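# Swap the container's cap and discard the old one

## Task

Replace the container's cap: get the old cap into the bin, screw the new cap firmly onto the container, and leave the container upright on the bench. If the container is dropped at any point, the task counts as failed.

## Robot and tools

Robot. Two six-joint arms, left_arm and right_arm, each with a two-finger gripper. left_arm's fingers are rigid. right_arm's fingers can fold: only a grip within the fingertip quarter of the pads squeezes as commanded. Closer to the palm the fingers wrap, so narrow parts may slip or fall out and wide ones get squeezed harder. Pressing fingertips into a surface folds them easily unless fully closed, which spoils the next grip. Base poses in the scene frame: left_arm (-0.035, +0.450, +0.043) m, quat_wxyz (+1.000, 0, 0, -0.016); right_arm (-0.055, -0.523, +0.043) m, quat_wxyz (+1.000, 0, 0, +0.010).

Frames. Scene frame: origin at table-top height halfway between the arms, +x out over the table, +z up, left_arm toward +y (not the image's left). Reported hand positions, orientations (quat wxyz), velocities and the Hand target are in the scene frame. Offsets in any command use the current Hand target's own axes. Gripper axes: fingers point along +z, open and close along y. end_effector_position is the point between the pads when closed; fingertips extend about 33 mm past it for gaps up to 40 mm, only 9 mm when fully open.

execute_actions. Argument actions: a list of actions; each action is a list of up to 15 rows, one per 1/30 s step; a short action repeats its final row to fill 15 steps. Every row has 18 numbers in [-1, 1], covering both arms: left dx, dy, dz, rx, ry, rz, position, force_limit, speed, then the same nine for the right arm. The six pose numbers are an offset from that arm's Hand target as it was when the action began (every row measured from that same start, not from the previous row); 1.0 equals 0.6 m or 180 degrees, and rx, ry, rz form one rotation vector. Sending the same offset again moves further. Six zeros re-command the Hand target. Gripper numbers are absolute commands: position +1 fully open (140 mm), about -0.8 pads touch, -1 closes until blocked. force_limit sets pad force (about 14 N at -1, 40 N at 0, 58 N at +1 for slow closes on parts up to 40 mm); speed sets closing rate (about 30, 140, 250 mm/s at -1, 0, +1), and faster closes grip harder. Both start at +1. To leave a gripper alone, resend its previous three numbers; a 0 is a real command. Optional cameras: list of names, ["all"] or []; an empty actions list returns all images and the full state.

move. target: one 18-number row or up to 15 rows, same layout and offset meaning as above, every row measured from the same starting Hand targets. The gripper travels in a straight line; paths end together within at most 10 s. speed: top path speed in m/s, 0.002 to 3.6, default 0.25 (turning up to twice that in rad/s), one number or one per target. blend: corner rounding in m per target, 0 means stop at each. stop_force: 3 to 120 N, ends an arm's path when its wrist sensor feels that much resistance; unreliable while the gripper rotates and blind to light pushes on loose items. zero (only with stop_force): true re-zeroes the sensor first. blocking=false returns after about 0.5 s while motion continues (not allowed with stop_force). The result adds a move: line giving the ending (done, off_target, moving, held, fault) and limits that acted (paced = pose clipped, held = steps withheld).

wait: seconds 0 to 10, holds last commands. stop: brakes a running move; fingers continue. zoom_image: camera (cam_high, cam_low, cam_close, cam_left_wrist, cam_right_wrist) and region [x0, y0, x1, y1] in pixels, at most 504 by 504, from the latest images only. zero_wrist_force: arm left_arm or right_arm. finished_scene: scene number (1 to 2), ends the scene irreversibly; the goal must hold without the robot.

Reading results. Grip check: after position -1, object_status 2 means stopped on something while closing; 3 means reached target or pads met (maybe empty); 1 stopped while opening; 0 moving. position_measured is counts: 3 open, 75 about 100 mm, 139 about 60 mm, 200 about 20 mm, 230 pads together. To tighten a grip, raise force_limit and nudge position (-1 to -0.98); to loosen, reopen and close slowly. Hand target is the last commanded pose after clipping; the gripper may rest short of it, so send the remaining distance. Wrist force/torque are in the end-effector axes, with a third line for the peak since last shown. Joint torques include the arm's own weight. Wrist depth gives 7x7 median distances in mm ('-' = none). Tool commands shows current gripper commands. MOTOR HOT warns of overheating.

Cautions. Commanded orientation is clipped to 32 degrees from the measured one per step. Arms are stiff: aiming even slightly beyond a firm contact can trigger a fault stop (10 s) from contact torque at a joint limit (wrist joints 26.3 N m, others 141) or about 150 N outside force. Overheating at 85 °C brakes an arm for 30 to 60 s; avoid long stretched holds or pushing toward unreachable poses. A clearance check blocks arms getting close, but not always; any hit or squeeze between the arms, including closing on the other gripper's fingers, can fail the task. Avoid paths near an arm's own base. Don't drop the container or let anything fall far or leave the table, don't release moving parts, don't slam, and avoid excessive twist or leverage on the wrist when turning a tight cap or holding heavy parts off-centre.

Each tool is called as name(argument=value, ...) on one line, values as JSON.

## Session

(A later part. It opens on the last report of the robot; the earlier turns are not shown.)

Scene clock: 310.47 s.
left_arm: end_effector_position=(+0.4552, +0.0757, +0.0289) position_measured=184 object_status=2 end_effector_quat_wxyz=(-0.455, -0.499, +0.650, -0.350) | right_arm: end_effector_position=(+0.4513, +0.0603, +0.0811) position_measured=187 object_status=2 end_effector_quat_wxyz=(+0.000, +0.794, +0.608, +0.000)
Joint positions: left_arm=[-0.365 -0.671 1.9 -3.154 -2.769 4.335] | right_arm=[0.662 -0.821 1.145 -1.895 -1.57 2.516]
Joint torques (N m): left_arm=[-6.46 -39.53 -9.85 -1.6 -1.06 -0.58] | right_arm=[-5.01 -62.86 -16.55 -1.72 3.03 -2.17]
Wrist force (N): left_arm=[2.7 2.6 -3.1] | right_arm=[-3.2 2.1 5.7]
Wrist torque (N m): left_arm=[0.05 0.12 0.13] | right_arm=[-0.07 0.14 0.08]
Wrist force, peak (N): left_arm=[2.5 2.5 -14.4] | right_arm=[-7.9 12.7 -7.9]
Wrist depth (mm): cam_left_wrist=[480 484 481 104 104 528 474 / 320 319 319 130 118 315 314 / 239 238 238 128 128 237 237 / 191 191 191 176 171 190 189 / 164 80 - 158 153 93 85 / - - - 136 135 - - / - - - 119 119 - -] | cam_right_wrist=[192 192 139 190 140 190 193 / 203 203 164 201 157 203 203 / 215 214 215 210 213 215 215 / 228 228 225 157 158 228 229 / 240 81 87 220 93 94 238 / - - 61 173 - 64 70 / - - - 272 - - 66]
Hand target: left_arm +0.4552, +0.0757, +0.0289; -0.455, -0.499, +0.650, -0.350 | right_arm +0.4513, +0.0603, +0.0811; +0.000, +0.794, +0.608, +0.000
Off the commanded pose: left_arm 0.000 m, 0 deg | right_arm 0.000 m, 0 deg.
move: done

move(target=[0,0,0,0,0,0,-0.98,0.2,-1,0.0009,0.0022,-0.0009,0,0,-0.3333,-0.98,0.3,-1], speed=0.4)

Scene clock: 338.20 s.
left_arm: end_effector_position=(+0.4552, +0.0757, +0.0289) position_measured=184 object_status=2 end_effector_quat_wxyz=(-0.455, -0.499, +0.650, -0.350) | right_arm: end_effector_position=(+0.4527, +0.0605, +0.0816) position_measured=187 object_status=2 end_effector_quat_wxyz=(+0.000, +0.383, +0.924, +0.000)
Joint positions: left_arm=[-0.365 -0.671 1.9 -3.154 -2.769 4.335] | right_arm=[0.661 -0.819 1.14 -1.891 -1.57 1.468]
Joint torques (N m): left_arm=[-5.67 -40.36 -11.88 -1.68 -1.19 -0.34] | right_arm=[-5.06 -60.04 -31.83 -0.51 3 -2.04]
Wrist force (N): left_arm=[1.9 3.5 -1.2] | right_arm=[-4.6 1.0 4.3]
Wrist torque (N m): left_arm=[0.01 0.14 0.15] | right_arm=[-0.09 0.09 0.09]
Wrist force, peak (N): left_arm=[3.6 4.9 -4.0] | right_arm=[-6.6 1.1 6.8]
Wrist depth (mm): cam_left_wrist=[482 480 435 95 124 521 471 / 320 318 318 103 134 297 315 / 239 239 238 119 190 226 237 / 191 191 191 176 171 189 189 / 164 80 - 158 153 93 85 / - - - 136 135 - - / - - - 119 119 - -] | cam_right_wrist=[193 193 194 193 189 155 132 / 204 205 204 204 160 204 160 / 213 172 213 184 213 164 152 / 224 221 188 157 158 170 229 / 236 81 87 242 93 94 238 / - - 61 262 - 64 70 / - - - 282 - - 66]
Hand target: left_arm +0.4552, +0.0757, +0.0289; -0.455, -0.499, +0.650, -0.350 | right_arm +0.4527, +0.0605, +0.0816; +0.000, +0.383, +0.924, +0.000
Off the commanded pose: left_arm 0.000 m, 0 deg | right_arm 0.000 m, 0 deg.
move: done

move(target=[0,0,0,0,0,0,-0.98,0.2,-1,0.0015,0.0024,-0.00135,0,0,-0.4444,-0.98,0.3,-1], speed=0.5)

move(target=[0,0,0,0,0,0,-0.98,0.2,-1,0.0017,0.0024,-0.00148,0,0,-0.4444,-0.98,0.3,-1], speed=0.5)

Scene clock: 346.63 s.
left_arm: end_effector_position=(+0.4552, +0.0757, +0.0289) position_measured=184 object_status=2 end_effector_quat_wxyz=(-0.455, -0.499, +0.650, -0.350) | right_arm: end_effector_position=(+0.4531, +0.0622, +0.0824) position_measured=187 object_status=2 end_effector_quat_wxyz=(+0.000, -0.300, +0.954, +0.000)
Joint positions: left_arm=[-0.365 -0.671 1.9 -3.154 -2.769 4.335] | right_arm=[0.663 -0.816 1.132 -1.887 -1.57 0.073]
Joint torques (N m): left_arm=[0.29 -40.53 -12.25 -1.79 0.64 -0.08] | right_arm=[-6.3 -60.79 -32.46 0.05 2.11 -1.94]
Wrist force (N): left_arm=[5.2 2.5 1.0] | right_arm=[-5.4 -0.6 6.3]
Wrist torque (N m): left_arm=[0.03 -0.10 0.13] | right_arm=[-0.11 0.16 0.10]
Wrist force, peak (N): left_arm=[7.0 6.6 0.5] | right_arm=[-8.6 0.4 8.5]
Wrist depth (mm): cam_left_wrist=[481 480 438 123 97 430 472 / 319 319 318 131 105 296 316 / 239 239 238 136 120 237 237 / 192 191 191 176 171 190 189 / 165 80 - 158 153 93 85 / - - - 136 135 - - / - - - 119 119 - -] | cam_right_wrist=[133 182 190 186 192 194 194 / 207 152 134 204 204 205 205 / 216 216 216 212 217 217 217 / 229 229 227 157 145 227 230 / 242 81 87 194 93 94 240 / - - 61 255 - 64 70 / - - - 282 - - 66]
Hand target: left_arm +0.4552, +0.0757, +0.0289; -0.455, -0.499, +0.650, -0.350 | right_arm +0.4531, +0.0622, +0.0824; +0.000, -0.300, +0.954, +0.000
Off the commanded pose: left_arm 0.000 m, 0 deg | right_arm 0.000 m, 0 deg.
move: done

Scene clock: 348.93 s.
left_arm: end_effector_position=(+0.4552, +0.0757, +0.0289) position_measured=184 object_status=2 end_effector_quat_wxyz=(-0.455, -0.499, +0.650, -0.350) | right_arm: end_effector_position=(+0.4514, +0.0628, +0.0833) position_measured=187 object_status=2 end_effector_quat_wxyz=(+0.000, +0.843, -0.538, +0.000)
Joint positions: left_arm=[-0.365 -0.671 1.9 -3.154 -2.769 4.335] | right_arm=[0.665 -0.818 1.134 -1.886 -1.57 -1.321]
Joint torques (N m): left_arm=[5.15 -40.77 -11.56 -1.9 0.98 0.13] | right_arm=[-9.2 -66.49 -18.96 -1.39 1.71 -2.09]
Wrist force (N): left_arm=[7.8 -0.6 -1.3] | right_arm=[-3.0 -1.1 9.4]
Wrist torque (N m): left_arm=[0.04 -0.04 -0.01] | right_arm=[-0.10 0.11 0.09]
Wrist force, peak (N): left_arm=[12.1 1.1 5.6] | right_arm=[-11.6 -1.8 10.8]
Wrist depth (mm): cam_left_wrist=[484 481 435 101 119 522 474 / 320 319 319 102 130 317 316 / 240 238 238 120 132 226 236 / 191 191 191 176 171 189 189 / 164 80 - 159 153 93 85 / - - - 136 132 - - / - - - 119 119 - -] | cam_right_wrist=[194 194 194 194 187 191 192 / 205 205 205 205 201 199 200 / 216 216 217 212 216 183 177 / 229 227 224 157 158 175 232 / 241 81 87 194 93 94 241 / - - 61 194 - 64 70 / - - - 279 - - 66]
Hand target: left_arm +0.4552, +0.0757, +0.0289; -0.455, -0.499, +0.650, -0.350 | right_arm +0.4514, +0.0628, +0.0833; +0.000, +0.843, -0.538, +0.000
Off the commanded pose: left_arm 0.000 m, 0 deg | right_arm 0.000 m, 0 deg.
move: done

move(target=[0,0,0,0,0,0,-0.98,0.2,-1,0.0016,0.0022,-0.001,0,0,-0.4444,-0.98,0.3,-1], speed=0.5)

move(target=[0,0,0,0,0,0,-0.98,0.2,-1,0.0017,0.0022,-0.0014,0,0,-0.4444,-0.98,0.3,-1], speed=0.5, cameras=["cam_close", "cam_left_wrist"])

Scene clock: 356.27 s.
left_arm: end_effector_position=(+0.4552, +0.0757, +0.0289) position_measured=184 object_status=2 end_effector_quat_wxyz=(-0.455, -0.499, +0.650, -0.350) | right_arm: end_effector_position=(+0.4507, +0.0614, +0.0839) position_measured=187 object_status=2 end_effector_quat_wxyz=(+0.000, +0.992, +0.130, +0.000)
Joint positions: left_arm=[-0.365 -0.671 1.9 -3.154 -2.769 4.335] | right_arm=[0.664 -0.823 1.14 -1.888 -1.57 -2.718]
Joint torques (N m): left_arm=[2.15 -40.48 -11.95 -1.96 -1.01 0.23] | right_arm=[-8.89 -64.4 -17.6 -2.42 2.08 -2.17]
Wrist force (N): left_arm=[3.3 -1.1 -3.6] | right_arm=[-3.7 0.2 6.6]
Wrist torque (N m): left_arm=[0.04 0.25 -0.04] | right_arm=[-0.17 0.20 0.09]
Wrist force, peak (N): left_arm=[8.2 -4.7 1.1] | right_arm=[-8.6 -1.8 8.7]
Wrist depth (mm): cam_left_wrist=[479 483 479 - - 471 473 / 320 319 319 132 109 296 315 / 239 239 238 131 121 238 237 / 191 190 191 176 171 190 189 / 165 80 - 158 153 93 85 / - - - 136 132 - - / - - - 119 119 - -] | cam_right_wrist=[128 191 145 195 195 196 196 / 157 205 155 203 206 206 207 / 164 161 215 183 216 219 219 / 233 169 174 157 158 212 232 / 239 81 87 244 93 94 242 / - - 61 261 - 64 70 / - - - 285 - - 66]
Hand target: left_arm +0.4552, +0.0757, +0.0289; -0.455, -0.499, +0.650, -0.350 | right_arm +0.4507, +0.0613, +0.0839; +0.000, +0.992, +0.130, +0.000
Off the commanded pose: left_arm 0.000 m, 0 deg | right_arm 0.000 m, 0 deg.
move: done

Scene clock: 358.57 s.
left_arm: end_effector_position=(+0.4552, +0.0757, +0.0289) position_measured=184 object_status=2 end_effector_quat_wxyz=(-0.455, -0.499, +0.650, -0.350) | right_arm: end_effector_position=(+0.4520, +0.0603, +0.0848) position_measured=187 object_status=2 end_effector_quat_wxyz=(+0.000, +0.676, +0.737, +0.000)
Joint positions: left_arm=[-0.365 -0.671 1.9 -3.154 -2.769 4.335] | right_arm=[0.662 -0.823 1.139 -1.886 -1.57 -4.116]
Joint torques (N m): left_arm=[-4.04 -40.9 -12.22 -1.94 -0.61 0.42] | right_arm=[-4.94 -66.02 -19.02 -1.78 3.03 -1.97]
Wrist force (N): left_arm=[6.4 2.2 -4.8] | right_arm=[-4.2 0.4 9.6]
Wrist torque (N m): left_arm=[0.03 0.19 0.12] | right_arm=[-0.15 0.12 0.10]
Wrist force, peak (N): left_arm=[7.9 1.8 -6.0] | right_arm=[-4.6 -0.2 11.4]
Wrist depth (mm): cam_left_wrist=[485 484 478 - 113 473 474 / 321 320 320 - 126 296 314 / 240 239 238 123 197 226 236 / 191 191 191 176 171 189 189 / 165 80 - 159 153 93 85 / - - - 136 132 - - / - - - 119 119 - -] | cam_right_wrist=[196 196 196 144 194 140 194 / 206 207 206 166 202 156 207 / 219 218 218 214 214 218 219 / 232 232 226 157 158 232 233 / 244 81 87 238 93 94 242 / - - 61 178 - 64 70 / - - - 209 - - 66]
Hand target: left_arm +0.4552, +0.0757, +0.0289; -0.455, -0.499, +0.650, -0.350 | right_arm +0.4520, +0.0603, +0.0848; +0.000, +0.676, +0.737, +0.000
Off the commanded pose: left_arm 0.000 m, 0 deg | right_arm 0.000 m, 0 deg.
move: done
camera_calibration:
cam_left_wrist: T_world_to_cam=[[-0.975348, 0.22065, -0.00323506, 0.446207], [0.148225, 0.644201, -0.750356, -0.0940648], [-0.163482, -0.732338, -0.661026, 0.289072], [0, 0, 0, 1]] pos_world=[0.496408, 0.173839, 0.121946]
Images, in order (width x height): cam_close 672x504, cam_left_wrist 672x504.

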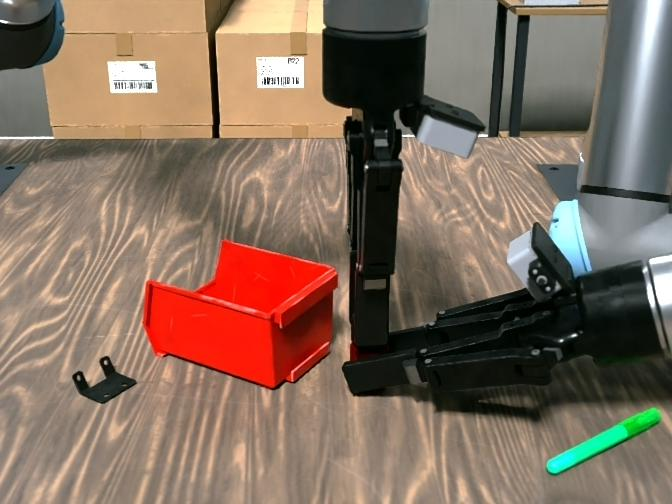

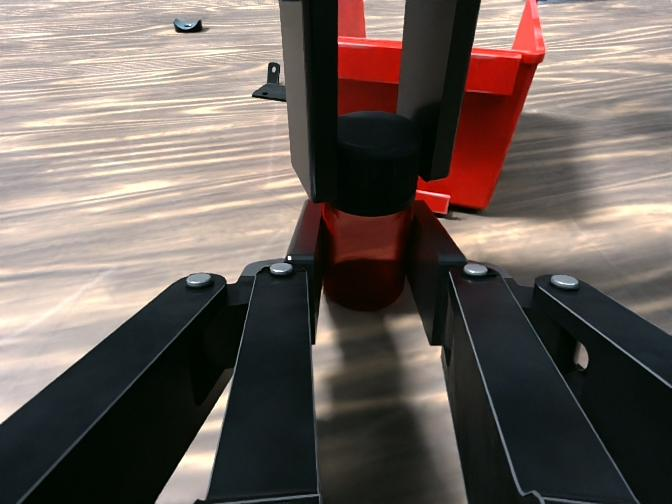

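move(target=[0,0,0,0,0,0,-0.98,0.2,-1,0.0016,0.0023,-0.00085,0,0,-0.4444,-0.98,0.3,-1], speed=0.5)

Scene clock: 363.57 s.
left_arm: end_effector_position=(+0.4552, +0.0757, +0.0289) position_measured=184 object_status=2 end_effector_quat_wxyz=(-0.455, -0.499, +0.650, -0.350) | right_arm: end_effector_position=(+0.4533, +0.0614, +0.0853) position_measured=187 object_status=2 end_effector_quat_wxyz=(+0.000, +0.045, +0.999, +0.000)
Joint positions: left_arm=[-0.365 -0.671 1.9 -3.154 -2.769 4.335] | right_arm=[0.662 -0.82 1.131 -1.882 -1.57 -5.512]
Joint torques (N m): left_arm=[-3.76 -41.81 -11.85 -1.91 1.17 0.55] | right_arm=[-5.92 -53.42 -31.98 -0.42 2.8 -2.33]
Wrist force (N): left_arm=[4.6 3.5 -0.9] | right_arm=[-4.8 -0.5 6.5]
Wrist torque (N m): left_arm=[0.06 0.03 0.17] | right_arm=[-0.13 0.10 0.10]
Wrist force, peak (N): left_arm=[6.5 3.8 -5.3] | right_arm=[-6.7 0.4 9.6]
Wrist depth (mm): cam_left_wrist=[482 480 479 92 97 512 471 / 321 319 318 101 107 314 316 / 239 239 239 120 117 226 236 / 191 191 191 176 171 190 189 / 165 80 - 158 153 93 85 / - - - 136 136 - - / - - - 119 119 - -] | cam_right_wrist=[193 192 193 196 196 197 197 / 202 202 193 206 208 207 207 / 209 212 211 214 179 166 153 / 170 170 230 157 158 233 160 / 245 81 87 245 93 94 160 / - - 61 266 - 64 70 / - - - 286 - - 66]
Hand target: left_arm +0.4552, +0.0757, +0.0289; -0.455, -0.499, +0.650, -0.350 | right_arm +0.4533, +0.0614, +0.0853; +0.000, +0.044, +0.999, +0.000
Off the commanded pose: left_arm 0.000 m, 0 deg | right_arm 0.000 m, 0 deg.
move: done

move(target=[0,0,0,0,0,0,-0.98,0.2,-1,0.0001,0.0013,-0.0003,0,0,-0.19,-0.98,0.3,-1], speed=0.5)

move(target=[0,0,0,0,0,0,-0.98,0.2,-1,0,0,-0.003,0,0,0,-0.98,0.3,-1], speed=0.01, stop_force=8)

Scene clock: 373.70 s.
left_arm: end_effector_position=(+0.4552, +0.0757, +0.0289) position_measured=184 object_status=2 end_effector_quat_wxyz=(-0.455, -0.499, +0.650, -0.350) | right_arm: end_effector_position=(+0.4533, +0.0622, +0.0854) position_measured=187 object_status=2 end_effector_quat_wxyz=(+0.000, -0.251, +0.968, +0.000)
Joint positions: left_arm=[-0.365 -0.671 1.9 -3.154 -2.769 4.335] | right_arm=[0.663 -0.818 1.128 -1.88 -1.57 -6.108]
Joint torques (N m): left_arm=[2.88 -41.85 -11.78 -2 -0.91 0.9] | right_arm=[-7.86 -62.91 -23.39 -0.58 1.99 -2.08]
Wrist force (N): left_arm=[2.0 1.0 0.5] | right_arm=[-3.0 -0.1 3.8]
Wrist torque (N m): left_arm=[0.04 0.06 0.06] | right_arm=[-0.06 0.16 0.07]
Wrist force, peak (N): left_arm=[6.9 2.8 -1.6] | right_arm=[-4.4 -0.4 8.7]
Wrist depth (mm): cam_left_wrist=[482 483 437 123 97 523 472 / 319 319 319 132 105 296 314 / 240 238 238 128 122 226 236 / 191 191 190 176 171 190 189 / 165 80 - 158 153 93 85 / - - - 136 136 - - / - - - 119 118 - -] | cam_right_wrist=[154 190 192 163 197 197 197 / 208 169 138 207 208 207 208 / 220 220 219 214 219 219 220 / 233 232 231 157 145 228 233 / 244 81 87 199 93 94 243 / - - 61 265 - 64 70 / - - - 287 - - 66]
Hand target: left_arm +0.4552, +0.0757, +0.0289; -0.455, -0.499, +0.650, -0.350 | right_arm +0.4533, +0.0622, +0.0854; +0.000, -0.251, +0.968, +0.000
Off the commanded pose: left_arm 0.000 m, 0 deg | right_arm 0.000 m, 0 deg.
move: done

Scene clock: 374.53 s.
left_arm: end_effector_position=(+0.4552, +0.0757, +0.0289) position_measured=184 object_status=2 end_effector_quat_wxyz=(-0.455, -0.499, +0.650, -0.350) | right_arm: end_effector_position=(+0.4533, +0.0622, +0.0860) position_measured=187 object_status=2 end_effector_quat_wxyz=(+0.000, -0.251, +0.968, +0.000)
Joint positions: left_arm=[-0.365 -0.671 1.9 -3.154 -2.769 4.335] | right_arm=[0.663 -0.819 1.127 -1.879 -1.57 -6.109]
Joint torques (N m): left_arm=[4.16 -41.97 -11.3 -2.12 3.05 0.8] | right_arm=[-6.98 -56.16 -18.54 -4.59 1.47 -1.62]
Wrist force (N): left_arm=[11.8 1.2 -0.8] | right_arm=[-4.5 0.9 13.0]
Wrist torque (N m): left_arm=[0.04 -0.09 0.04] | right_arm=[-0.10 0.13 0.09]
Wrist force, peak (N): left_arm=[12.1 1.1 -0.8] | right_arm=[-4.8 0.7 13.2]
Wrist depth (mm): cam_left_wrist=[485 481 440 123 98 476 469 / 322 319 319 131 104 319 316 / 240 239 238 127 118 237 237 / 191 191 191 176 171 190 190 / 165 80 - 159 154 93 85 / - - - 136 132 - - / - - - 119 119 - -] | cam_right_wrist=[154 191 193 162 198 197 198 / 208 169 138 208 208 208 208 / 220 219 220 215 219 220 220 / 232 234 230 157 146 228 234 / 245 81 87 198 93 94 243 / - - 61 266 - 64 70 / - - - 287 - - 66]
Hand target: left_arm +0.4552, +0.0757, +0.0289; -0.455, -0.499, +0.650, -0.350 | right_arm +0.4532, +0.0621, +0.0859; +0.000, -0.251, +0.968, +0.000 (not the last commanded pose)
Off the commanded pose: left_arm 0.000 m, 0 deg | right_arm 0.001 m, 0 deg.
move: contact (right_arm)

execute_actions(actions=[], cameras=["cam_left_wrist"])

zoom_image(camera="cam_left_wrist", region=[260, 80, 480, 320])

Scene clock: 379.47 s.
left_arm: end_effector_position=(+0.4552, +0.0757, +0.0289) position_measured=184 object_status=2 end_effector_quat_wxyz=(-0.455, -0.499, +0.650, -0.350) | right_arm: end_effector_position=(+0.4532, +0.0622, +0.0859) position_measured=187 object_status=2 end_effector_quat_wxyz=(+0.000, -0.251, +0.968, +0.000)
Joint positions: left_arm=[-0.365 -0.671 1.9 -3.154 -2.769 4.335] | right_arm=[0.663 -0.819 1.127 -1.879 -1.57 -6.109]
Joint velocities: within noise
Joint torques (N m): left_arm=[6.15 -42.14 -12.15 -2.07 1.34 1.02] | right_arm=[-7.03 -53.44 -18.28 -2.46 -0.62 1.27]
Wrist force (N): left_arm=[10.6 1.8 0.2] | right_arm=[-5.4 0.9 11.9]
Wrist torque (N m): left_arm=[0.05 -0.08 0.06] | right_arm=[-0.06 0.18 0.09]
Wrist force, peak (N): left_arm=[11.5 1.3 -0.5] | right_arm=[-5.0 0.9 12.9]
Wrist depth (mm): cam_left_wrist=[480 483 438 123 97 518 475 / 319 319 319 131 104 296 317 / 239 239 239 128 122 238 237 / 191 191 191 177 171 190 189 / 165 80 - 159 153 93 85 / - - - 136 132 - - / - - - 119 119 - -] | cam_right_wrist=[154 191 193 162 198 197 198 / 208 170 138 207 208 208 209 / 221 219 220 215 220 220 220 / 233 234 231 157 145 228 234 / 245 81 87 198 93 94 243 / - - 61 266 - 64 70 / - - - 287 - - 66]
Hand target: left_arm +0.4552, +0.0757, +0.0289; -0.455, -0.499, +0.650, -0.350 | right_arm +0.4532, +0.0621, +0.0859; +0.000, -0.251, +0.968, +0.000 (not the last commanded pose)
Tool commands: left_gripper/position=-0.98 left_gripper/force_limit=+0.2 left_gripper/speed=-1.0 right_gripper/position=-0.98 right_gripper/force_limit=+0.3 right_gripper/speed=-1.0
Off the commanded pose: left_arm 0.000 m, 0 deg | right_arm 0.001 m, 0 deg.
camera_calibration:
cam_left_wrist: T_world_to_cam=[[-0.975348, 0.22065, -0.00323506, 0.446207], [0.148225, 0.644201, -0.750356, -0.0940648], [-0.163482, -0.732338, -0.661026, 0.289072], [0, 0, 0, 1]] pos_world=[0.496408, 0.173839, 0.121946]
Images, in order (width x height): cam_left_wrist 672x504.

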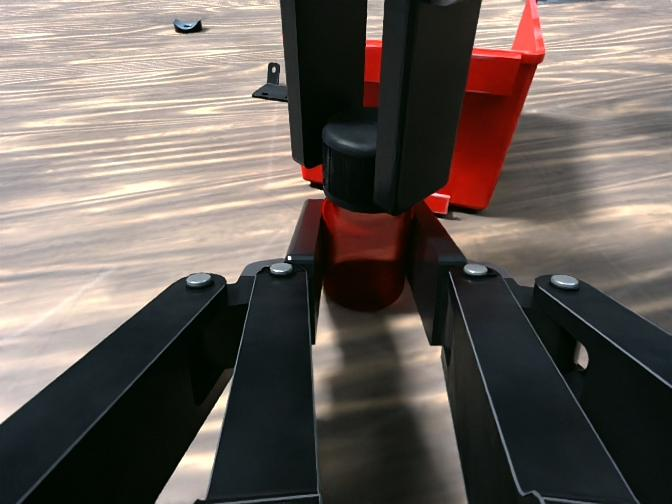

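Scaled by 2.100 from the camera's 672x504 image, which has a finer 960x720 frame.

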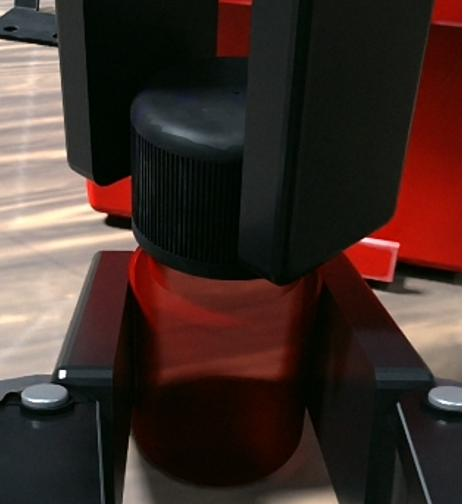

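move(target=[0,0,0,0,0,0,-0.98,0.2,-1,0,0,0.0008,0,0,0,-0.3,0.3,-1])

move(target=[0,0,0,0,0,0,-0.98,0.2,-1,0.0046,-0.0004,0,0,0,0.9444,-0.3,0.3,-1], speed=0.7)

move(target=[0,0,0,0,0,0,-0.98,0.2,-1,0.0046,-0.0004,0,0,0,0.9444,-0.3,0.3,-1], speed=0.7, cameras=["cam_left_wrist", "cam_right_wrist"])

Scene clock: 406.33 s.
left_arm: end_effector_position=(+0.4552, +0.0757, +0.0289) position_measured=184 object_status=2 end_effector_quat_wxyz=(-0.455, -0.499, +0.650, -0.350) | right_arm: end_effector_position=(+0.4532, +0.0621, +0.0854) position_measured=167 object_status=0 end_effector_quat_wxyz=(+0.000, -0.251, +0.968, +0.000)
Joint positions: left_arm=[-0.365 -0.671 1.9 -3.154 -2.769 4.335] | right_arm=[0.663 -0.818 1.128 -1.88 -1.57 -6.109]
Joint torques (N m): left_arm=[3.88 -42.27 -11.98 -1.9 -2.34 1.22] | right_arm=[-6.17 -46.31 -14.77 -4.62 -2.04 1.24]
Wrist force (N): left_arm=[3.0 0.4 -0.3] | right_arm=[-1.2 -0.6 1.7]
Wrist torque (N m): left_arm=[0.00 0.03 0.05] | right_arm=[-0.11 0.11 0.07]
Wrist force, peak (N): left_arm=[11.9 1.4 -0.1] | right_arm=[-5.2 0.6 13.0]
Wrist depth (mm): cam_left_wrist=[482 480 437 130 90 393 472 / 320 320 298 137 97 315 314 / 240 239 238 127 113 237 237 / 191 191 190 176 170 189 189 / 164 80 - 158 153 93 85 / - - - 136 136 - - / - - - 119 119 - -] | cam_right_wrist=[153 190 193 162 197 197 197 / 208 170 137 206 208 208 208 / 219 219 220 215 220 220 220 / 232 233 227 158 145 228 233 / - 93 87 245 189 93 81 / - 72 61 266 - 64 72 / - - - 286 - - -]
Hand target: left_arm +0.4552, +0.0757, +0.0289; -0.455, -0.499, +0.650, -0.350 | right_arm +0.4532, +0.0621, +0.0854; +0.000, -0.251, +0.968, +0.000
Off the commanded pose: left_arm 0.000 m, 0 deg | right_arm 0.000 m, 0 deg.
move: done

Scene clock: 409.47 s.
left_arm: end_effector_position=(+0.4552, +0.0757, +0.0289) position_measured=184 object_status=2 end_effector_quat_wxyz=(-0.455, -0.499, +0.650, -0.350) | right_arm: end_effector_position=(+0.4509, +0.0606, +0.0854) position_measured=167 object_status=3 end_effector_quat_wxyz=(+0.000, +0.942, +0.335, +0.000)
Joint positions: left_arm=[-0.365 -0.671 1.9 -3.154 -2.769 4.335] | right_arm=[0.663 -0.825 1.14 -1.885 -1.57 -3.142]
Joint torques (N m): left_arm=[-5.78 -42.18 -11.84 -2.14 -2.82 1.51] | right_arm=[9.93 -46.79 -31.56 -0.7 -2.15 2]
Wrist force (N): left_arm=[2.6 -0.1 0.0] | right_arm=[-1.2 -0.7 1.6]
Wrist torque (N m): left_arm=[-0.03 0.04 0.05] | right_arm=[-0.12 0.11 -0.02]
Wrist force, peak (N): left_arm=[3.2 0.2 -0.6] | right_arm=[-1.3 -0.9 1.7]
Wrist depth (mm): cam_left_wrist=[482 477 434 170 - 460 473 / 319 319 318 140 - 295 314 / 240 238 239 131 121 226 237 / 191 191 191 176 189 189 189 / 164 80 - 158 158 93 85 / - - - 136 136 - - / - - - 119 119 - -] | cam_right_wrist=[194 137 192 151 197 197 197 / 143 149 205 165 207 208 209 / 219 216 173 217 220 219 220 / 232 233 228 158 145 234 235 / - 93 87 235 181 93 81 / - 72 61 178 - 64 72 / - - - 246 - - -]
Hand target: left_arm +0.4552, +0.0757, +0.0289; -0.455, -0.499, +0.650, -0.350 | right_arm +0.4509, +0.0606, +0.0854; +0.000, +0.942, +0.335, +0.000
Off the commanded pose: left_arm 0.000 m, 0 deg | right_arm 0.000 m, 0 deg.
move: done

Scene clock: 412.60 s.
left_arm: end_effector_position=(+0.4552, +0.0757, +0.0289) position_measured=184 object_status=2 end_effector_quat_wxyz=(-0.455, -0.499, +0.650, -0.350) | right_arm: end_effector_position=(+0.4529, +0.0625, +0.0854) position_measured=167 object_status=3 end_effector_quat_wxyz=(+0.000, -0.416, +0.909, +0.000)
Joint positions: left_arm=[-0.365 -0.671 1.9 -3.154 -2.769 4.335] | right_arm=[0.663 -0.818 1.128 -1.88 -1.57 -0.175]
Joint torques (N m): left_arm=[-4.84 -42.21 -12.4 -2.03 -2.81 1.58] | right_arm=[10.11 -46.8 -31.67 -0.8 -2.15 1.91]
Wrist force (N): left_arm=[2.6 0.0 -0.2] | right_arm=[-1.3 -1.1 1.5]
Wrist torque (N m): left_arm=[-0.01 0.02 0.05] | right_arm=[-0.20 0.14 -0.02]
Wrist force, peak (N): left_arm=[3.0 0.1 -0.3] | right_arm=[-1.4 -1.2 1.7]
Wrist depth (mm): cam_left_wrist=[485 478 114 - 92 472 470 / 319 318 299 132 103 297 315 / 239 239 237 128 121 226 237 / 191 191 190 176 171 190 189 / 164 80 - 158 153 93 85 / - - - 136 135 - - / - - - 119 119 - -] | cam_right_wrist=[197 148 190 191 141 198 197 / 207 207 208 208 208 208 209 / 219 219 220 217 220 219 221 / 233 232 227 158 145 233 234 / - 93 87 242 141 93 81 / - 72 61 194 - 64 72 / - - - 278 - - -]
Hand target: left_arm +0.4552, +0.0757, +0.0289; -0.455, -0.499, +0.650, -0.350 | right_arm +0.4529, +0.0625, +0.0854; +0.000, -0.416, +0.910, +0.000
Off the commanded pose: left_arm 0.000 m, 0 deg | right_arm 0.000 m, 0 deg.
move: done
camera_calibration:
cam_left_wrist: T_world_to_cam=[[-0.975348, 0.22065, -0.00323506, 0.446207], [0.148225, 0.644201, -0.750356, -0.0940648], [-0.163482, -0.732338, -0.661026, 0.289072], [0, 0, 0, 1]] pos_world=[0.496408, 0.173839, 0.121946]
cam_right_wrist: T_world_to_cam=[[-0.75652, 0.65392, 0.0080659, 0.307837], [0.617626, 0.710368, 0.337512, -0.350193], [0.214977, 0.260317, -0.941287, 0.10662], [0, 0, 0, 1]] pos_world=[0.426253, 0.0197102, 0.216072]
Images, in order (width x height): cam_left_wrist 672x504, cam_right_wrist 672x504.

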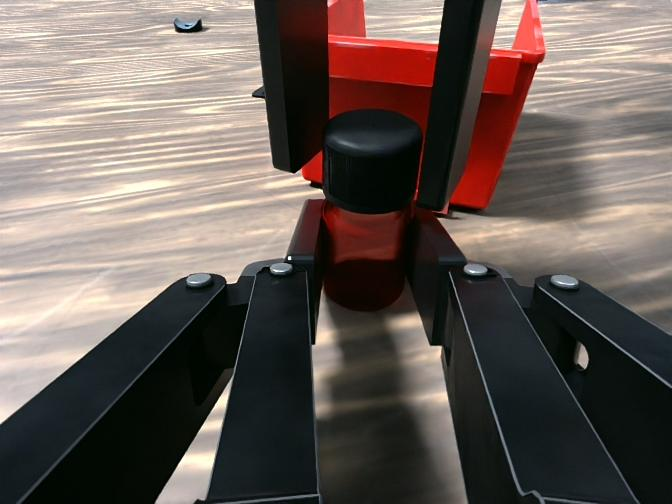

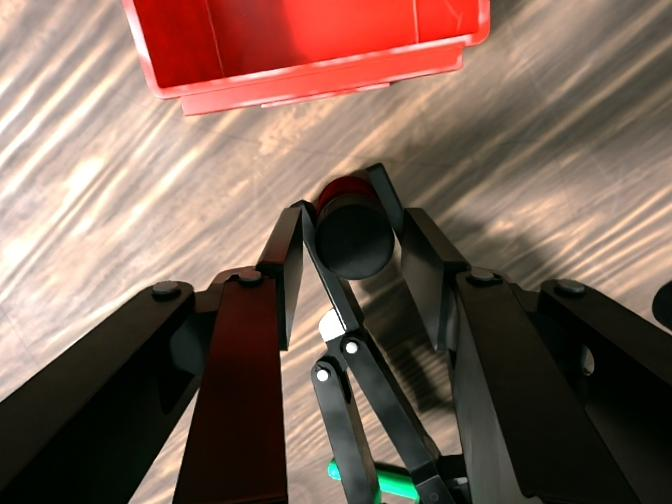

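move(target=[0,0,0,0,0,0,-0.98,0.2,-1,0,0,0,0,0,0,-1,-1,-1])

move(target=[0,0,0,0,0,0,-0.98,0.2,-1,0,0,0,0,0,0,-0.98,0.3,-1])

Scene clock: 416.90 s.
left_arm: end_effector_position=(+0.4552, +0.0757, +0.0289) position_measured=184 object_status=2 end_effector_quat_wxyz=(-0.455, -0.499, +0.650, -0.350) | right_arm: end_effector_position=(+0.4529, +0.0625, +0.0854) position_measured=184 object_status=2 end_effector_quat_wxyz=(+0.000, -0.416, +0.910, +0.000)
Joint positions: left_arm=[-0.365 -0.671 1.9 -3.154 -2.769 4.335] | right_arm=[0.663 -0.818 1.128 -1.88 -1.57 -0.174]
Joint torques (N m): left_arm=[-5.12 -42.99 -12.48 -2.02 -2.7 1.88] | right_arm=[9.99 -46.73 -29.37 -0.93 -2.03 1.9]
Wrist force (N): left_arm=[2.3 0.0 -0.3] | right_arm=[-1.0 -0.8 -0.7]
Wrist torque (N m): left_arm=[-0.03 0.08 0.08] | right_arm=[-0.11 0.11 -0.03]
Wrist force, peak (N): left_arm=[3.1 -0.1 -0.2] | right_arm=[-1.3 -0.7 1.9]
Wrist depth (mm): cam_left_wrist=[479 480 435 125 96 481 470 / 320 319 318 129 103 316 316 / 239 239 238 130 119 237 237 / 191 191 190 176 170 190 189 / 164 80 - 159 153 93 85 / - - - 136 136 - - / - - - 119 118 - -] | cam_right_wrist=[197 149 190 191 132 197 197 / 207 207 208 208 208 208 208 / 219 219 220 217 220 220 220 / 233 232 230 158 159 233 234 / 244 82 87 197 93 93 243 / - - 61 194 - 64 70 / - - - 194 - - 66]
Hand target: left_arm +0.4552, +0.0757, +0.0289; -0.455, -0.499, +0.650, -0.350 | right_arm +0.4529, +0.0625, +0.0854; +0.000, -0.416, +0.910, +0.000
Off the commanded pose: left_arm 0.000 m, 0 deg | right_arm 0.000 m, 0 deg.
move: done

Scene clock: 417.43 s.
left_arm: end_effector_position=(+0.4552, +0.0757, +0.0289) position_measured=184 object_status=2 end_effector_quat_wxyz=(-0.455, -0.499, +0.650, -0.350) | right_arm: end_effector_position=(+0.4529, +0.0625, +0.0854) position_measured=187 object_status=0 end_effector_quat_wxyz=(+0.000, -0.416, +0.910, +0.000)
Joint positions: left_arm=[-0.365 -0.671 1.9 -3.154 -2.769 4.335] | right_arm=[0.663 -0.818 1.128 -1.88 -1.57 -0.174]
Joint torques (N m): left_arm=[-5.59 -43.02 -12.02 -2.02 -2.78 1.73] | right_arm=[10.56 -46.23 -27.67 -0.64 -1.72 1.84]
Wrist force (N): left_arm=[2.5 0.4 0.3] | right_arm=[-0.9 -0.6 -4.8]
Wrist torque (N m): left_arm=[-0.01 0.02 0.08] | right_arm=[-0.07 0.14 -0.01]
Wrist force, peak (N): left_arm=[2.8 -0.2 -0.2] | right_arm=[-0.8 -0.7 -4.9]
Wrist depth (mm): cam_left_wrist=[480 480 435 125 96 478 474 / 320 318 319 133 104 315 315 / 239 238 238 130 126 237 236 / 192 191 191 176 171 189 189 / 164 80 - 158 153 93 85 / - - - 136 136 - - / - - - 119 119 - -] | cam_right_wrist=[197 148 191 191 131 198 198 / 208 208 207 208 208 208 208 / 219 219 219 217 220 220 221 / 233 234 229 158 158 233 235 / 244 81 87 194 93 94 242 / - - 61 194 - 64 70 / - - - 195 - - 66]
Hand target: left_arm +0.4552, +0.0757, +0.0289; -0.455, -0.499, +0.650, -0.350 | right_arm +0.4529, +0.0625, +0.0854; +0.000, -0.416, +0.910, +0.000
Off the commanded pose: left_arm 0.000 m, 0 deg | right_arm 0.000 m, 0 deg.
move: done

move(target=[0,0,0,0,0,0,-0.98,0.2,-1,0.0019,0.0023,-0.0016,0,0,-0.4444,-0.98,0.3,-1], speed=0.5)

move(target=[0,0,0,0,0,0,-0.98,0.2,-1,0.0019,0.0023,-0.0013,0,0,-0.4444,-0.98,0.3,-1], speed=0.5)

Scene clock: 425.07 s.
left_arm: end_effector_position=(+0.4552, +0.0757, +0.0289) position_measured=184 object_status=2 end_effector_quat_wxyz=(-0.455, -0.499, +0.650, -0.350) | right_arm: end_effector_position=(+0.4511, +0.0626, +0.0863) position_measured=187 object_status=2 end_effector_quat_wxyz=(+0.000, +0.903, -0.430, +0.000)
Joint positions: left_arm=[-0.365 -0.671 1.9 -3.154 -2.769 4.335] | right_arm=[0.665 -0.822 1.131 -1.88 -1.57 -1.568]
Joint torques (N m): left_arm=[-0.65 -42.42 -11.73 -2.22 -2.08 1.75] | right_arm=[-8.47 -60.41 -14.36 -0.72 1.94 -2.29]
Wrist force (N): left_arm=[1.9 0.1 -1.1] | right_arm=[-1.5 -1.0 1.2]
Wrist torque (N m): left_arm=[0.02 0.04 0.01] | right_arm=[-0.09 0.03 0.08]
Wrist force, peak (N): left_arm=[4.2 -3.1 3.5] | right_arm=[-7.3 -0.5 -0.5]
Wrist depth (mm): cam_left_wrist=[481 481 479 101 122 473 471 / 320 318 318 102 131 296 316 / 239 238 238 118 200 237 237 / 191 191 191 176 171 190 189 / 164 80 - 158 153 93 85 / - - - 136 135 - - / - - - 119 119 - -] | cam_right_wrist=[197 197 197 197 196 194 194 / 207 207 208 208 206 200 205 / 219 219 220 215 219 212 214 / 230 171 179 158 158 177 182 / - 81 87 246 93 94 245 / - - 61 267 - 64 70 / - - - 284 - - 66]
Hand target: left_arm +0.4552, +0.0757, +0.0289; -0.455, -0.499, +0.650, -0.350 | right_arm +0.4511, +0.0626, +0.0863; +0.000, +0.903, -0.430, +0.000
Off the commanded pose: left_arm 0.000 m, 0 deg | right_arm 0.000 m, 0 deg.
move: done

Scene clock: 427.37 s.
left_arm: end_effector_position=(+0.4552, +0.0757, +0.0289) position_measured=184 object_status=2 end_effector_quat_wxyz=(-0.455, -0.499, +0.650, -0.350) | right_arm: end_effector_position=(+0.4508, +0.0608, +0.0871) position_measured=187 object_status=2 end_effector_quat_wxyz=(+0.000, +0.968, +0.251, +0.000)
Joint positions: left_arm=[-0.365 -0.671 1.9 -3.154 -2.769 4.335] | right_arm=[0.663 -0.826 1.137 -1.882 -1.57 -2.966]
Joint torques (N m): left_arm=[5.17 -43.69 -11.46 -2.27 -1.25 1.7] | right_arm=[-7.94 -61.07 -14.82 -1.11 2.06 -1.86]
Wrist force (N): left_arm=[1.9 0.7 -1.1] | right_arm=[-1.2 -0.6 1.4]
Wrist torque (N m): left_arm=[0.04 0.03 0.04] | right_arm=[-0.10 0.11 0.06]
Wrist force, peak (N): left_arm=[4.2 -4.8 2.1] | right_arm=[-7.3 -3.5 0.7]
Wrist depth (mm): cam_left_wrist=[481 479 481 - 101 473 468 / 320 319 318 132 111 295 316 / 240 239 239 128 124 225 236 / 191 191 190 176 171 190 189 / 164 80 - 158 153 93 85 / - - - 136 136 - - / - - - 119 119 - -] | cam_right_wrist=[132 197 145 194 198 198 199 / 156 159 209 204 209 209 210 / 221 164 178 216 222 222 222 / 235 234 232 158 158 235 236 / 246 81 87 237 93 94 246 / - - 61 187 - 64 70 / - - - 285 - - 66]
Hand target: left_arm +0.4552, +0.0757, +0.0289; -0.455, -0.499, +0.650, -0.350 | right_arm +0.4508, +0.0608, +0.0871; +0.000, +0.968, +0.251, +0.000
Off the commanded pose: left_arm 0.000 m, 0 deg | right_arm 0.000 m, 0 deg.
move: done

move(target=[0,0,0,0,0,0,-0.98,0.2,-1,0,0,-0.02,0,0,0,-0.98,0.3,-1], speed=0.03, stop_force=6)

move(target=[0,0,0,0,0,0,-0.98,0.2,-1,0,0,-0.14,0,0,0,-0.98,0.3,-1], speed=0.15, cameras=["cam_left_wrist", "cam_right_wrist", "cam_close"])

Scene clock: 433.53 s.
left_arm: end_effector_position=(+0.4552, +0.0757, +0.0289) position_measured=184 object_status=2 end_effector_quat_wxyz=(-0.455, -0.499, +0.650, -0.350) | right_arm: end_effector_position=(+0.4508, +0.0608, +0.0991) position_measured=187 object_status=2 end_effector_quat_wxyz=(+0.000, +0.968, +0.251, +0.000)
Joint positions: left_arm=[-0.365 -0.671 1.9 -3.154 -2.769 4.335] | right_arm=[0.663 -0.835 1.122 -1.857 -1.57 -2.966]
Joint torques (N m): left_arm=[5.56 -42.87 -10.75 -2.15 -0.37 1.69] | right_arm=[-8.32 -60.33 -31.25 -1.03 1.72 -2.05]
Wrist force (N): left_arm=[1.9 0.5 -1.1] | right_arm=[-1.1 -0.9 1.4]
Wrist torque (N m): left_arm=[-0.02 0.05 0.04] | right_arm=[-0.17 0.09 0.06]
Wrist force, peak (N): left_arm=[2.2 0.5 -1.4] | right_arm=[-1.1 -0.9 1.9]
Wrist depth (mm): cam_left_wrist=[483 480 478 - 101 465 472 / 319 319 319 118 109 317 315 / 239 239 238 216 196 237 237 / 191 191 190 176 171 189 189 / 165 80 - 158 153 93 85 / - - - 136 136 - - / - - - 119 119 - -] | cam_right_wrist=[137 206 155 205 209 209 210 / 170 162 221 215 221 220 222 / 235 175 190 228 233 234 234 / 247 246 245 158 159 246 249 / 260 81 87 239 93 94 260 / - - 61 193 - 64 70 / - - - 306 - - 66]
Hand target: left_arm +0.4552, +0.0757, +0.0289; -0.455, -0.499, +0.650, -0.350 | right_arm +0.4508, +0.0608, +0.0991; +0.000, +0.968, +0.251, +0.000
Off the commanded pose: left_arm 0.000 m, 0 deg | right_arm 0.000 m, 0 deg.
move: done

Scene clock: 434.80 s.
left_arm: end_effector_position=(+0.4552, +0.0757, +0.0289) position_measured=184 object_status=2 end_effector_quat_wxyz=(-0.455, -0.499, +0.650, -0.350) | right_arm: end_effector_position=(+0.4508, +0.0608, +0.1830) position_measured=187 object_status=2 end_effector_quat_wxyz=(+0.000, +0.968, +0.251, +0.000)
Joint positions: left_arm=[-0.365 -0.671 1.9 -3.154 -2.769 4.335] | right_arm=[0.663 -0.879 0.979 -1.67 -1.57 -2.966]
Joint torques (N m): left_arm=[5.27 -42.99 -10.42 -2.23 -0.27 1.71] | right_arm=[-5.49 -50.14 -32.28 -0.9 -2.15 -1.62]
Wrist force (N): left_arm=[1.9 0.3 -1.1] | right_arm=[-0.7 -0.4 1.4]
Wrist torque (N m): left_arm=[-0.06 0.03 0.04] | right_arm=[-0.06 0.01 0.06]
Wrist force, peak (N): left_arm=[2.3 0.8 -0.9] | right_arm=[-1.0 -0.9 2.6]
Wrist depth (mm): cam_left_wrist=[481 480 476 283 520 476 472 / 319 318 316 - 188 314 315 / 239 238 239 215 211 238 237 / 191 190 191 176 171 189 189 / 164 80 - 158 153 93 85 / - - - 136 136 - - / - - - 119 119 - -] | cam_right_wrist=[206 210 279 282 286 287 288 / 296 239 294 297 301 301 302 / 313 318 310 310 319 320 322 / 338 339 334 158 145 336 340 / 355 81 87 281 93 94 355 / - - 61 387 - 64 70 / - - - 418 - - 66]
Hand target: left_arm +0.4552, +0.0757, +0.0289; -0.455, -0.499, +0.650, -0.350 | right_arm +0.4508, +0.0608, +0.1831; +0.000, +0.968, +0.251, +0.000
Off the commanded pose: left_arm 0.000 m, 0 deg | right_arm 0.000 m, 0 deg.
move: done
camera_calibration:
cam_left_wrist: T_world_to_cam=[[-0.975348, 0.22065, -0.00323506, 0.446207], [0.148225, 0.644201, -0.750356, -0.0940648], [-0.163482, -0.732338, -0.661026, 0.289072], [0, 0, 0, 1]] pos_world=[0.496408, 0.173839, 0.121946]
cam_right_wrist: T_world_to_cam=[[0.4866, -0.873596, 0.00712735, -0.160838], [-0.823386, -0.455875, 0.337955, 0.339959], [-0.291987, -0.170317, -0.941135, 0.454151], [0, 0, 0, 1]] pos_world=[0.490787, 0.0918212, 0.313673]
Images, in order (width x height): cam_close 672x504, cam_left_wrist 672x504, cam_right_wrist 672x504.

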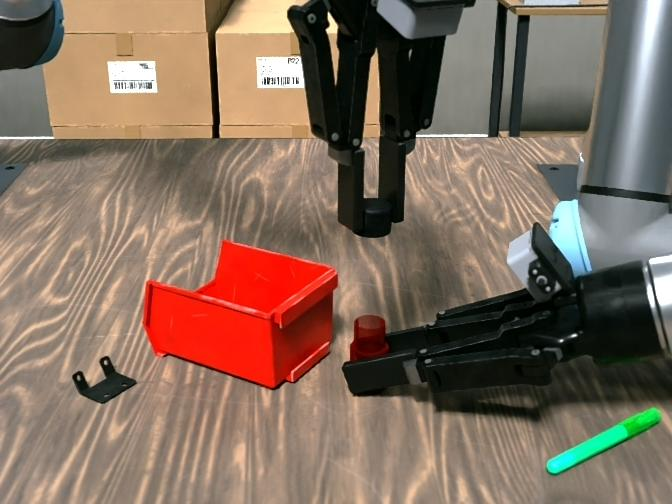

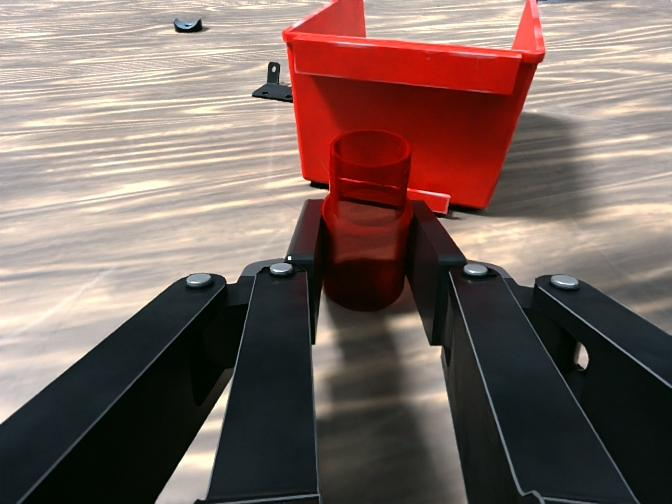

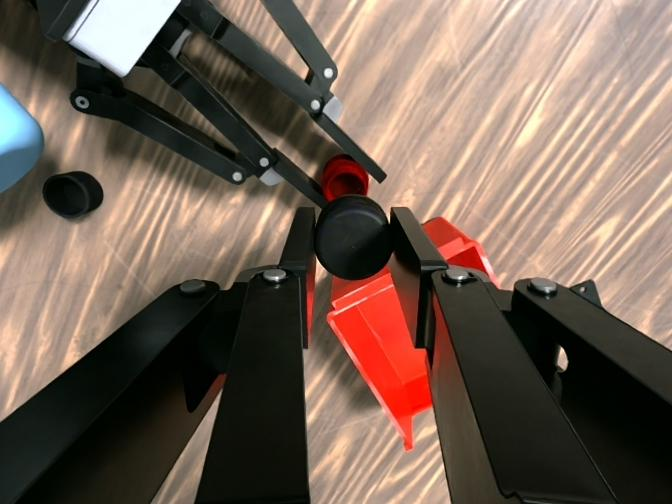

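move(target=[0,0,0,0,0,0,0.1,0.2,-1,-0.1728,0.1097,0,0,0,0.3467,-0.98,0.3,-1], speed=0.3)

move(target=[0,0,-0.25,0,0,0,0.1,0.2,-1,0,0,0.19,0,0,0,-0.98,0.3,-1], speed=0.12, cameras=["cam_high", "cam_close", "cam_right_wrist", "cam_left_wrist"])

Scene clock: 475.40 s.
left_arm: end_effector_position=(+0.4552, +0.0757, +0.0289) position_measured=117 object_status=3 end_effector_quat_wxyz=(-0.455, -0.499, +0.650, -0.350) | right_arm: end_effector_position=(+0.3923, -0.0471, +0.1831) position_measured=187 object_status=2 end_effector_quat_wxyz=(+0.000, +0.958, -0.286, +0.000)
Joint positions: left_arm=[-0.365 -0.671 1.9 -3.154 -2.769 4.335] | right_arm=[0.591 -1.18 1.45 -1.84 -1.57 -1.95]
Joint torques (N m): left_arm=[5.56 -43.55 -10.5 -2.32 -3.42 1.67] | right_arm=[-7.93 -47.49 -14.73 -4.66 -2.23 1.82]
Wrist force (N): left_arm=[-0.6 -0.2 0.2] | right_arm=[-1.2 -0.7 1.6]
Wrist torque (N m): left_arm=[-0.05 0.08 0.02] | right_arm=[-0.12 0.12 -0.01]
Wrist force, peak (N): left_arm=[2.4 0.6 -1.2] | right_arm=[-1.4 -1.0 1.7]
Wrist depth (mm): cam_left_wrist=[480 479 481 - 527 476 468 / 318 319 318 - - 297 315 / 238 239 238 216 - 237 237 / 191 190 161 190 183 182 190 / - - 153 158 158 123 90 / - - 136 136 135 136 - / - - 119 119 119 118 -] | cam_right_wrist=[285 285 285 287 285 288 288 / 302 301 298 300 299 303 304 / 318 318 312 311 314 321 322 / 333 334 327 158 159 340 341 / 295 81 87 358 93 94 355 / - - 61 385 - 64 70 / - - - 417 - - 66]
Hand target: left_arm +0.4552, +0.0757, +0.0289; -0.455, -0.499, +0.650, -0.350 | right_arm +0.3922, -0.0471, +0.1831; +0.000, +0.958, -0.287, +0.000
Off the commanded pose: left_arm 0.000 m, 0 deg | right_arm 0.000 m, 0 deg.
move: done

Scene clock: 477.60 s.
left_arm: end_effector_position=(+0.4916, +0.2119, +0.0802) position_measured=117 object_status=3 end_effector_quat_wxyz=(-0.455, -0.499, +0.650, -0.350) end_effector_velocity=(+0.000, -0.001, +0.000) end_effector_angular_velocity=(+0.000, +0.003, -0.001) | right_arm: end_effector_position=(+0.3922, -0.0471, +0.0691) position_measured=187 object_status=2 end_effector_quat_wxyz=(+0.000, +0.958, -0.287, +0.000)
Joint positions: left_arm=[-0.118 -0.89 1.846 -2.232 -2.776 5.029] | right_arm=[0.591 -1.075 1.609 -2.104 -1.57 -1.95]
Joint velocities: left_arm=[-0.001 0 -0.001 0.005 0 0.001] | right_arm=[within noise]
Joint torques (N m): left_arm=[5.71 -35.66 -21.86 -0.87 -0.76 1.43] | right_arm=[6.73 -35.5 -12.94 -4.75 1.7 1.77]
Wrist force (N): left_arm=[-0.6 -0.1 0.0] | right_arm=[-1.0 -0.6 1.3]
Wrist torque (N m): left_arm=[-0.06 0.09 -0.07] | right_arm=[-0.10 0.06 -0.02]
Wrist force, peak (N): left_arm=[-0.7 -0.2 0.9] | right_arm=[-1.1 -0.6 2.5]
Wrist depth (mm): cam_left_wrist=[685 687 687 623 618 675 667 / 452 454 454 357 416 450 449 / 340 339 339 339 338 338 336 / 271 282 137 270 260 135 269 / - - 218 224 225 113 90 / - - 193 193 193 - - / - - 162 169 173 - -] | cam_right_wrist=[182 181 181 182 183 183 183 / 192 190 189 190 190 189 193 / 203 135 196 196 199 200 204 / 215 146 200 158 158 212 217 / 226 81 87 196 93 94 225 / - - 61 168 - 64 70 / - - - 265 - - 66]
Hand target: left_arm +0.4916, +0.2119, +0.0802; -0.455, -0.499, +0.650, -0.350 | right_arm +0.3922, -0.0471, +0.0691; +0.000, +0.958, -0.287, +0.000
Off the commanded pose: left_arm 0.000 m, 0 deg | right_arm 0.000 m, 0 deg.
move: done
camera_calibration:
cam_left_wrist: T_world_to_cam=[[-0.975429, 0.220286, -0.00339807, 0.451911], [0.148125, 0.644328, -0.750267, -0.148695], [-0.163084, -0.732336, -0.661126, 0.428469], [0, 0, 0, 1]] pos_world=[0.53271, 0.310042, 0.173246]
cam_right_wrist: T_world_to_cam=[[-0.548796, -0.83592, 0.0077797, 0.182081], [-0.785242, 0.518673, 0.338192, 0.311915], [-0.286737, 0.179489, -0.941045, 0.32589], [0, 0, 0, 1]] pos_world=[0.438298, -0.0680703, 0.199773]
Images, in order (width x height): cam_high 672x504, cam_close 672x504, cam_left_wrist 672x504, cam_right_wrist 672x504.

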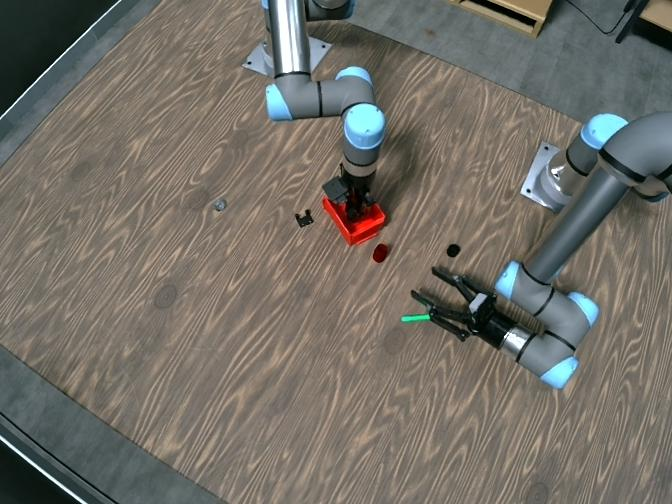

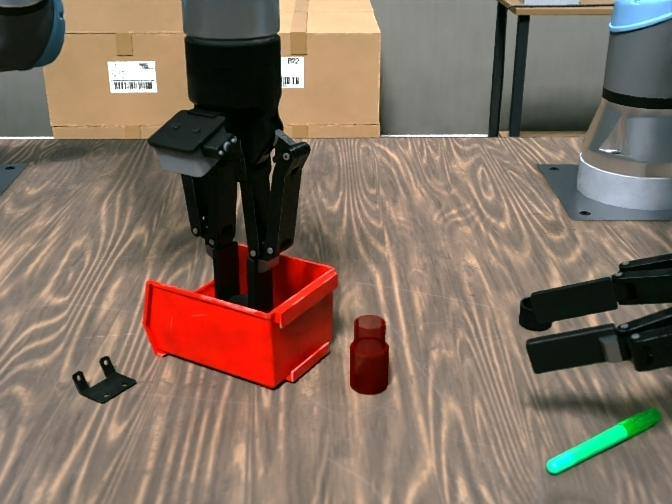

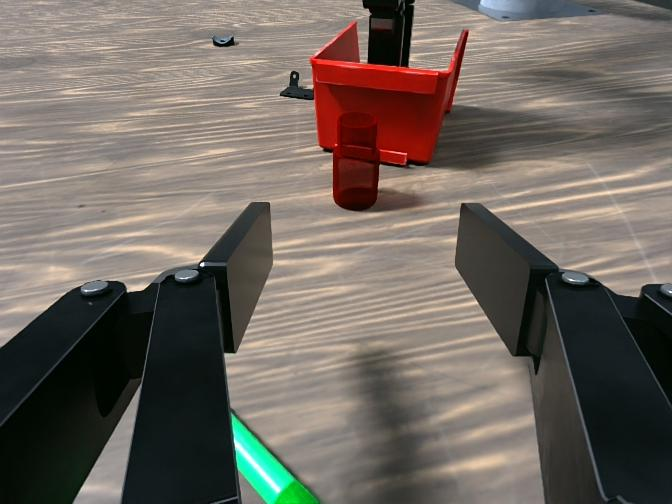

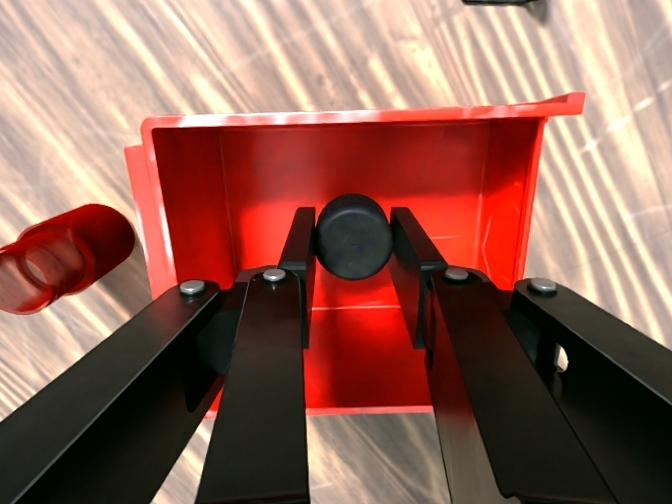

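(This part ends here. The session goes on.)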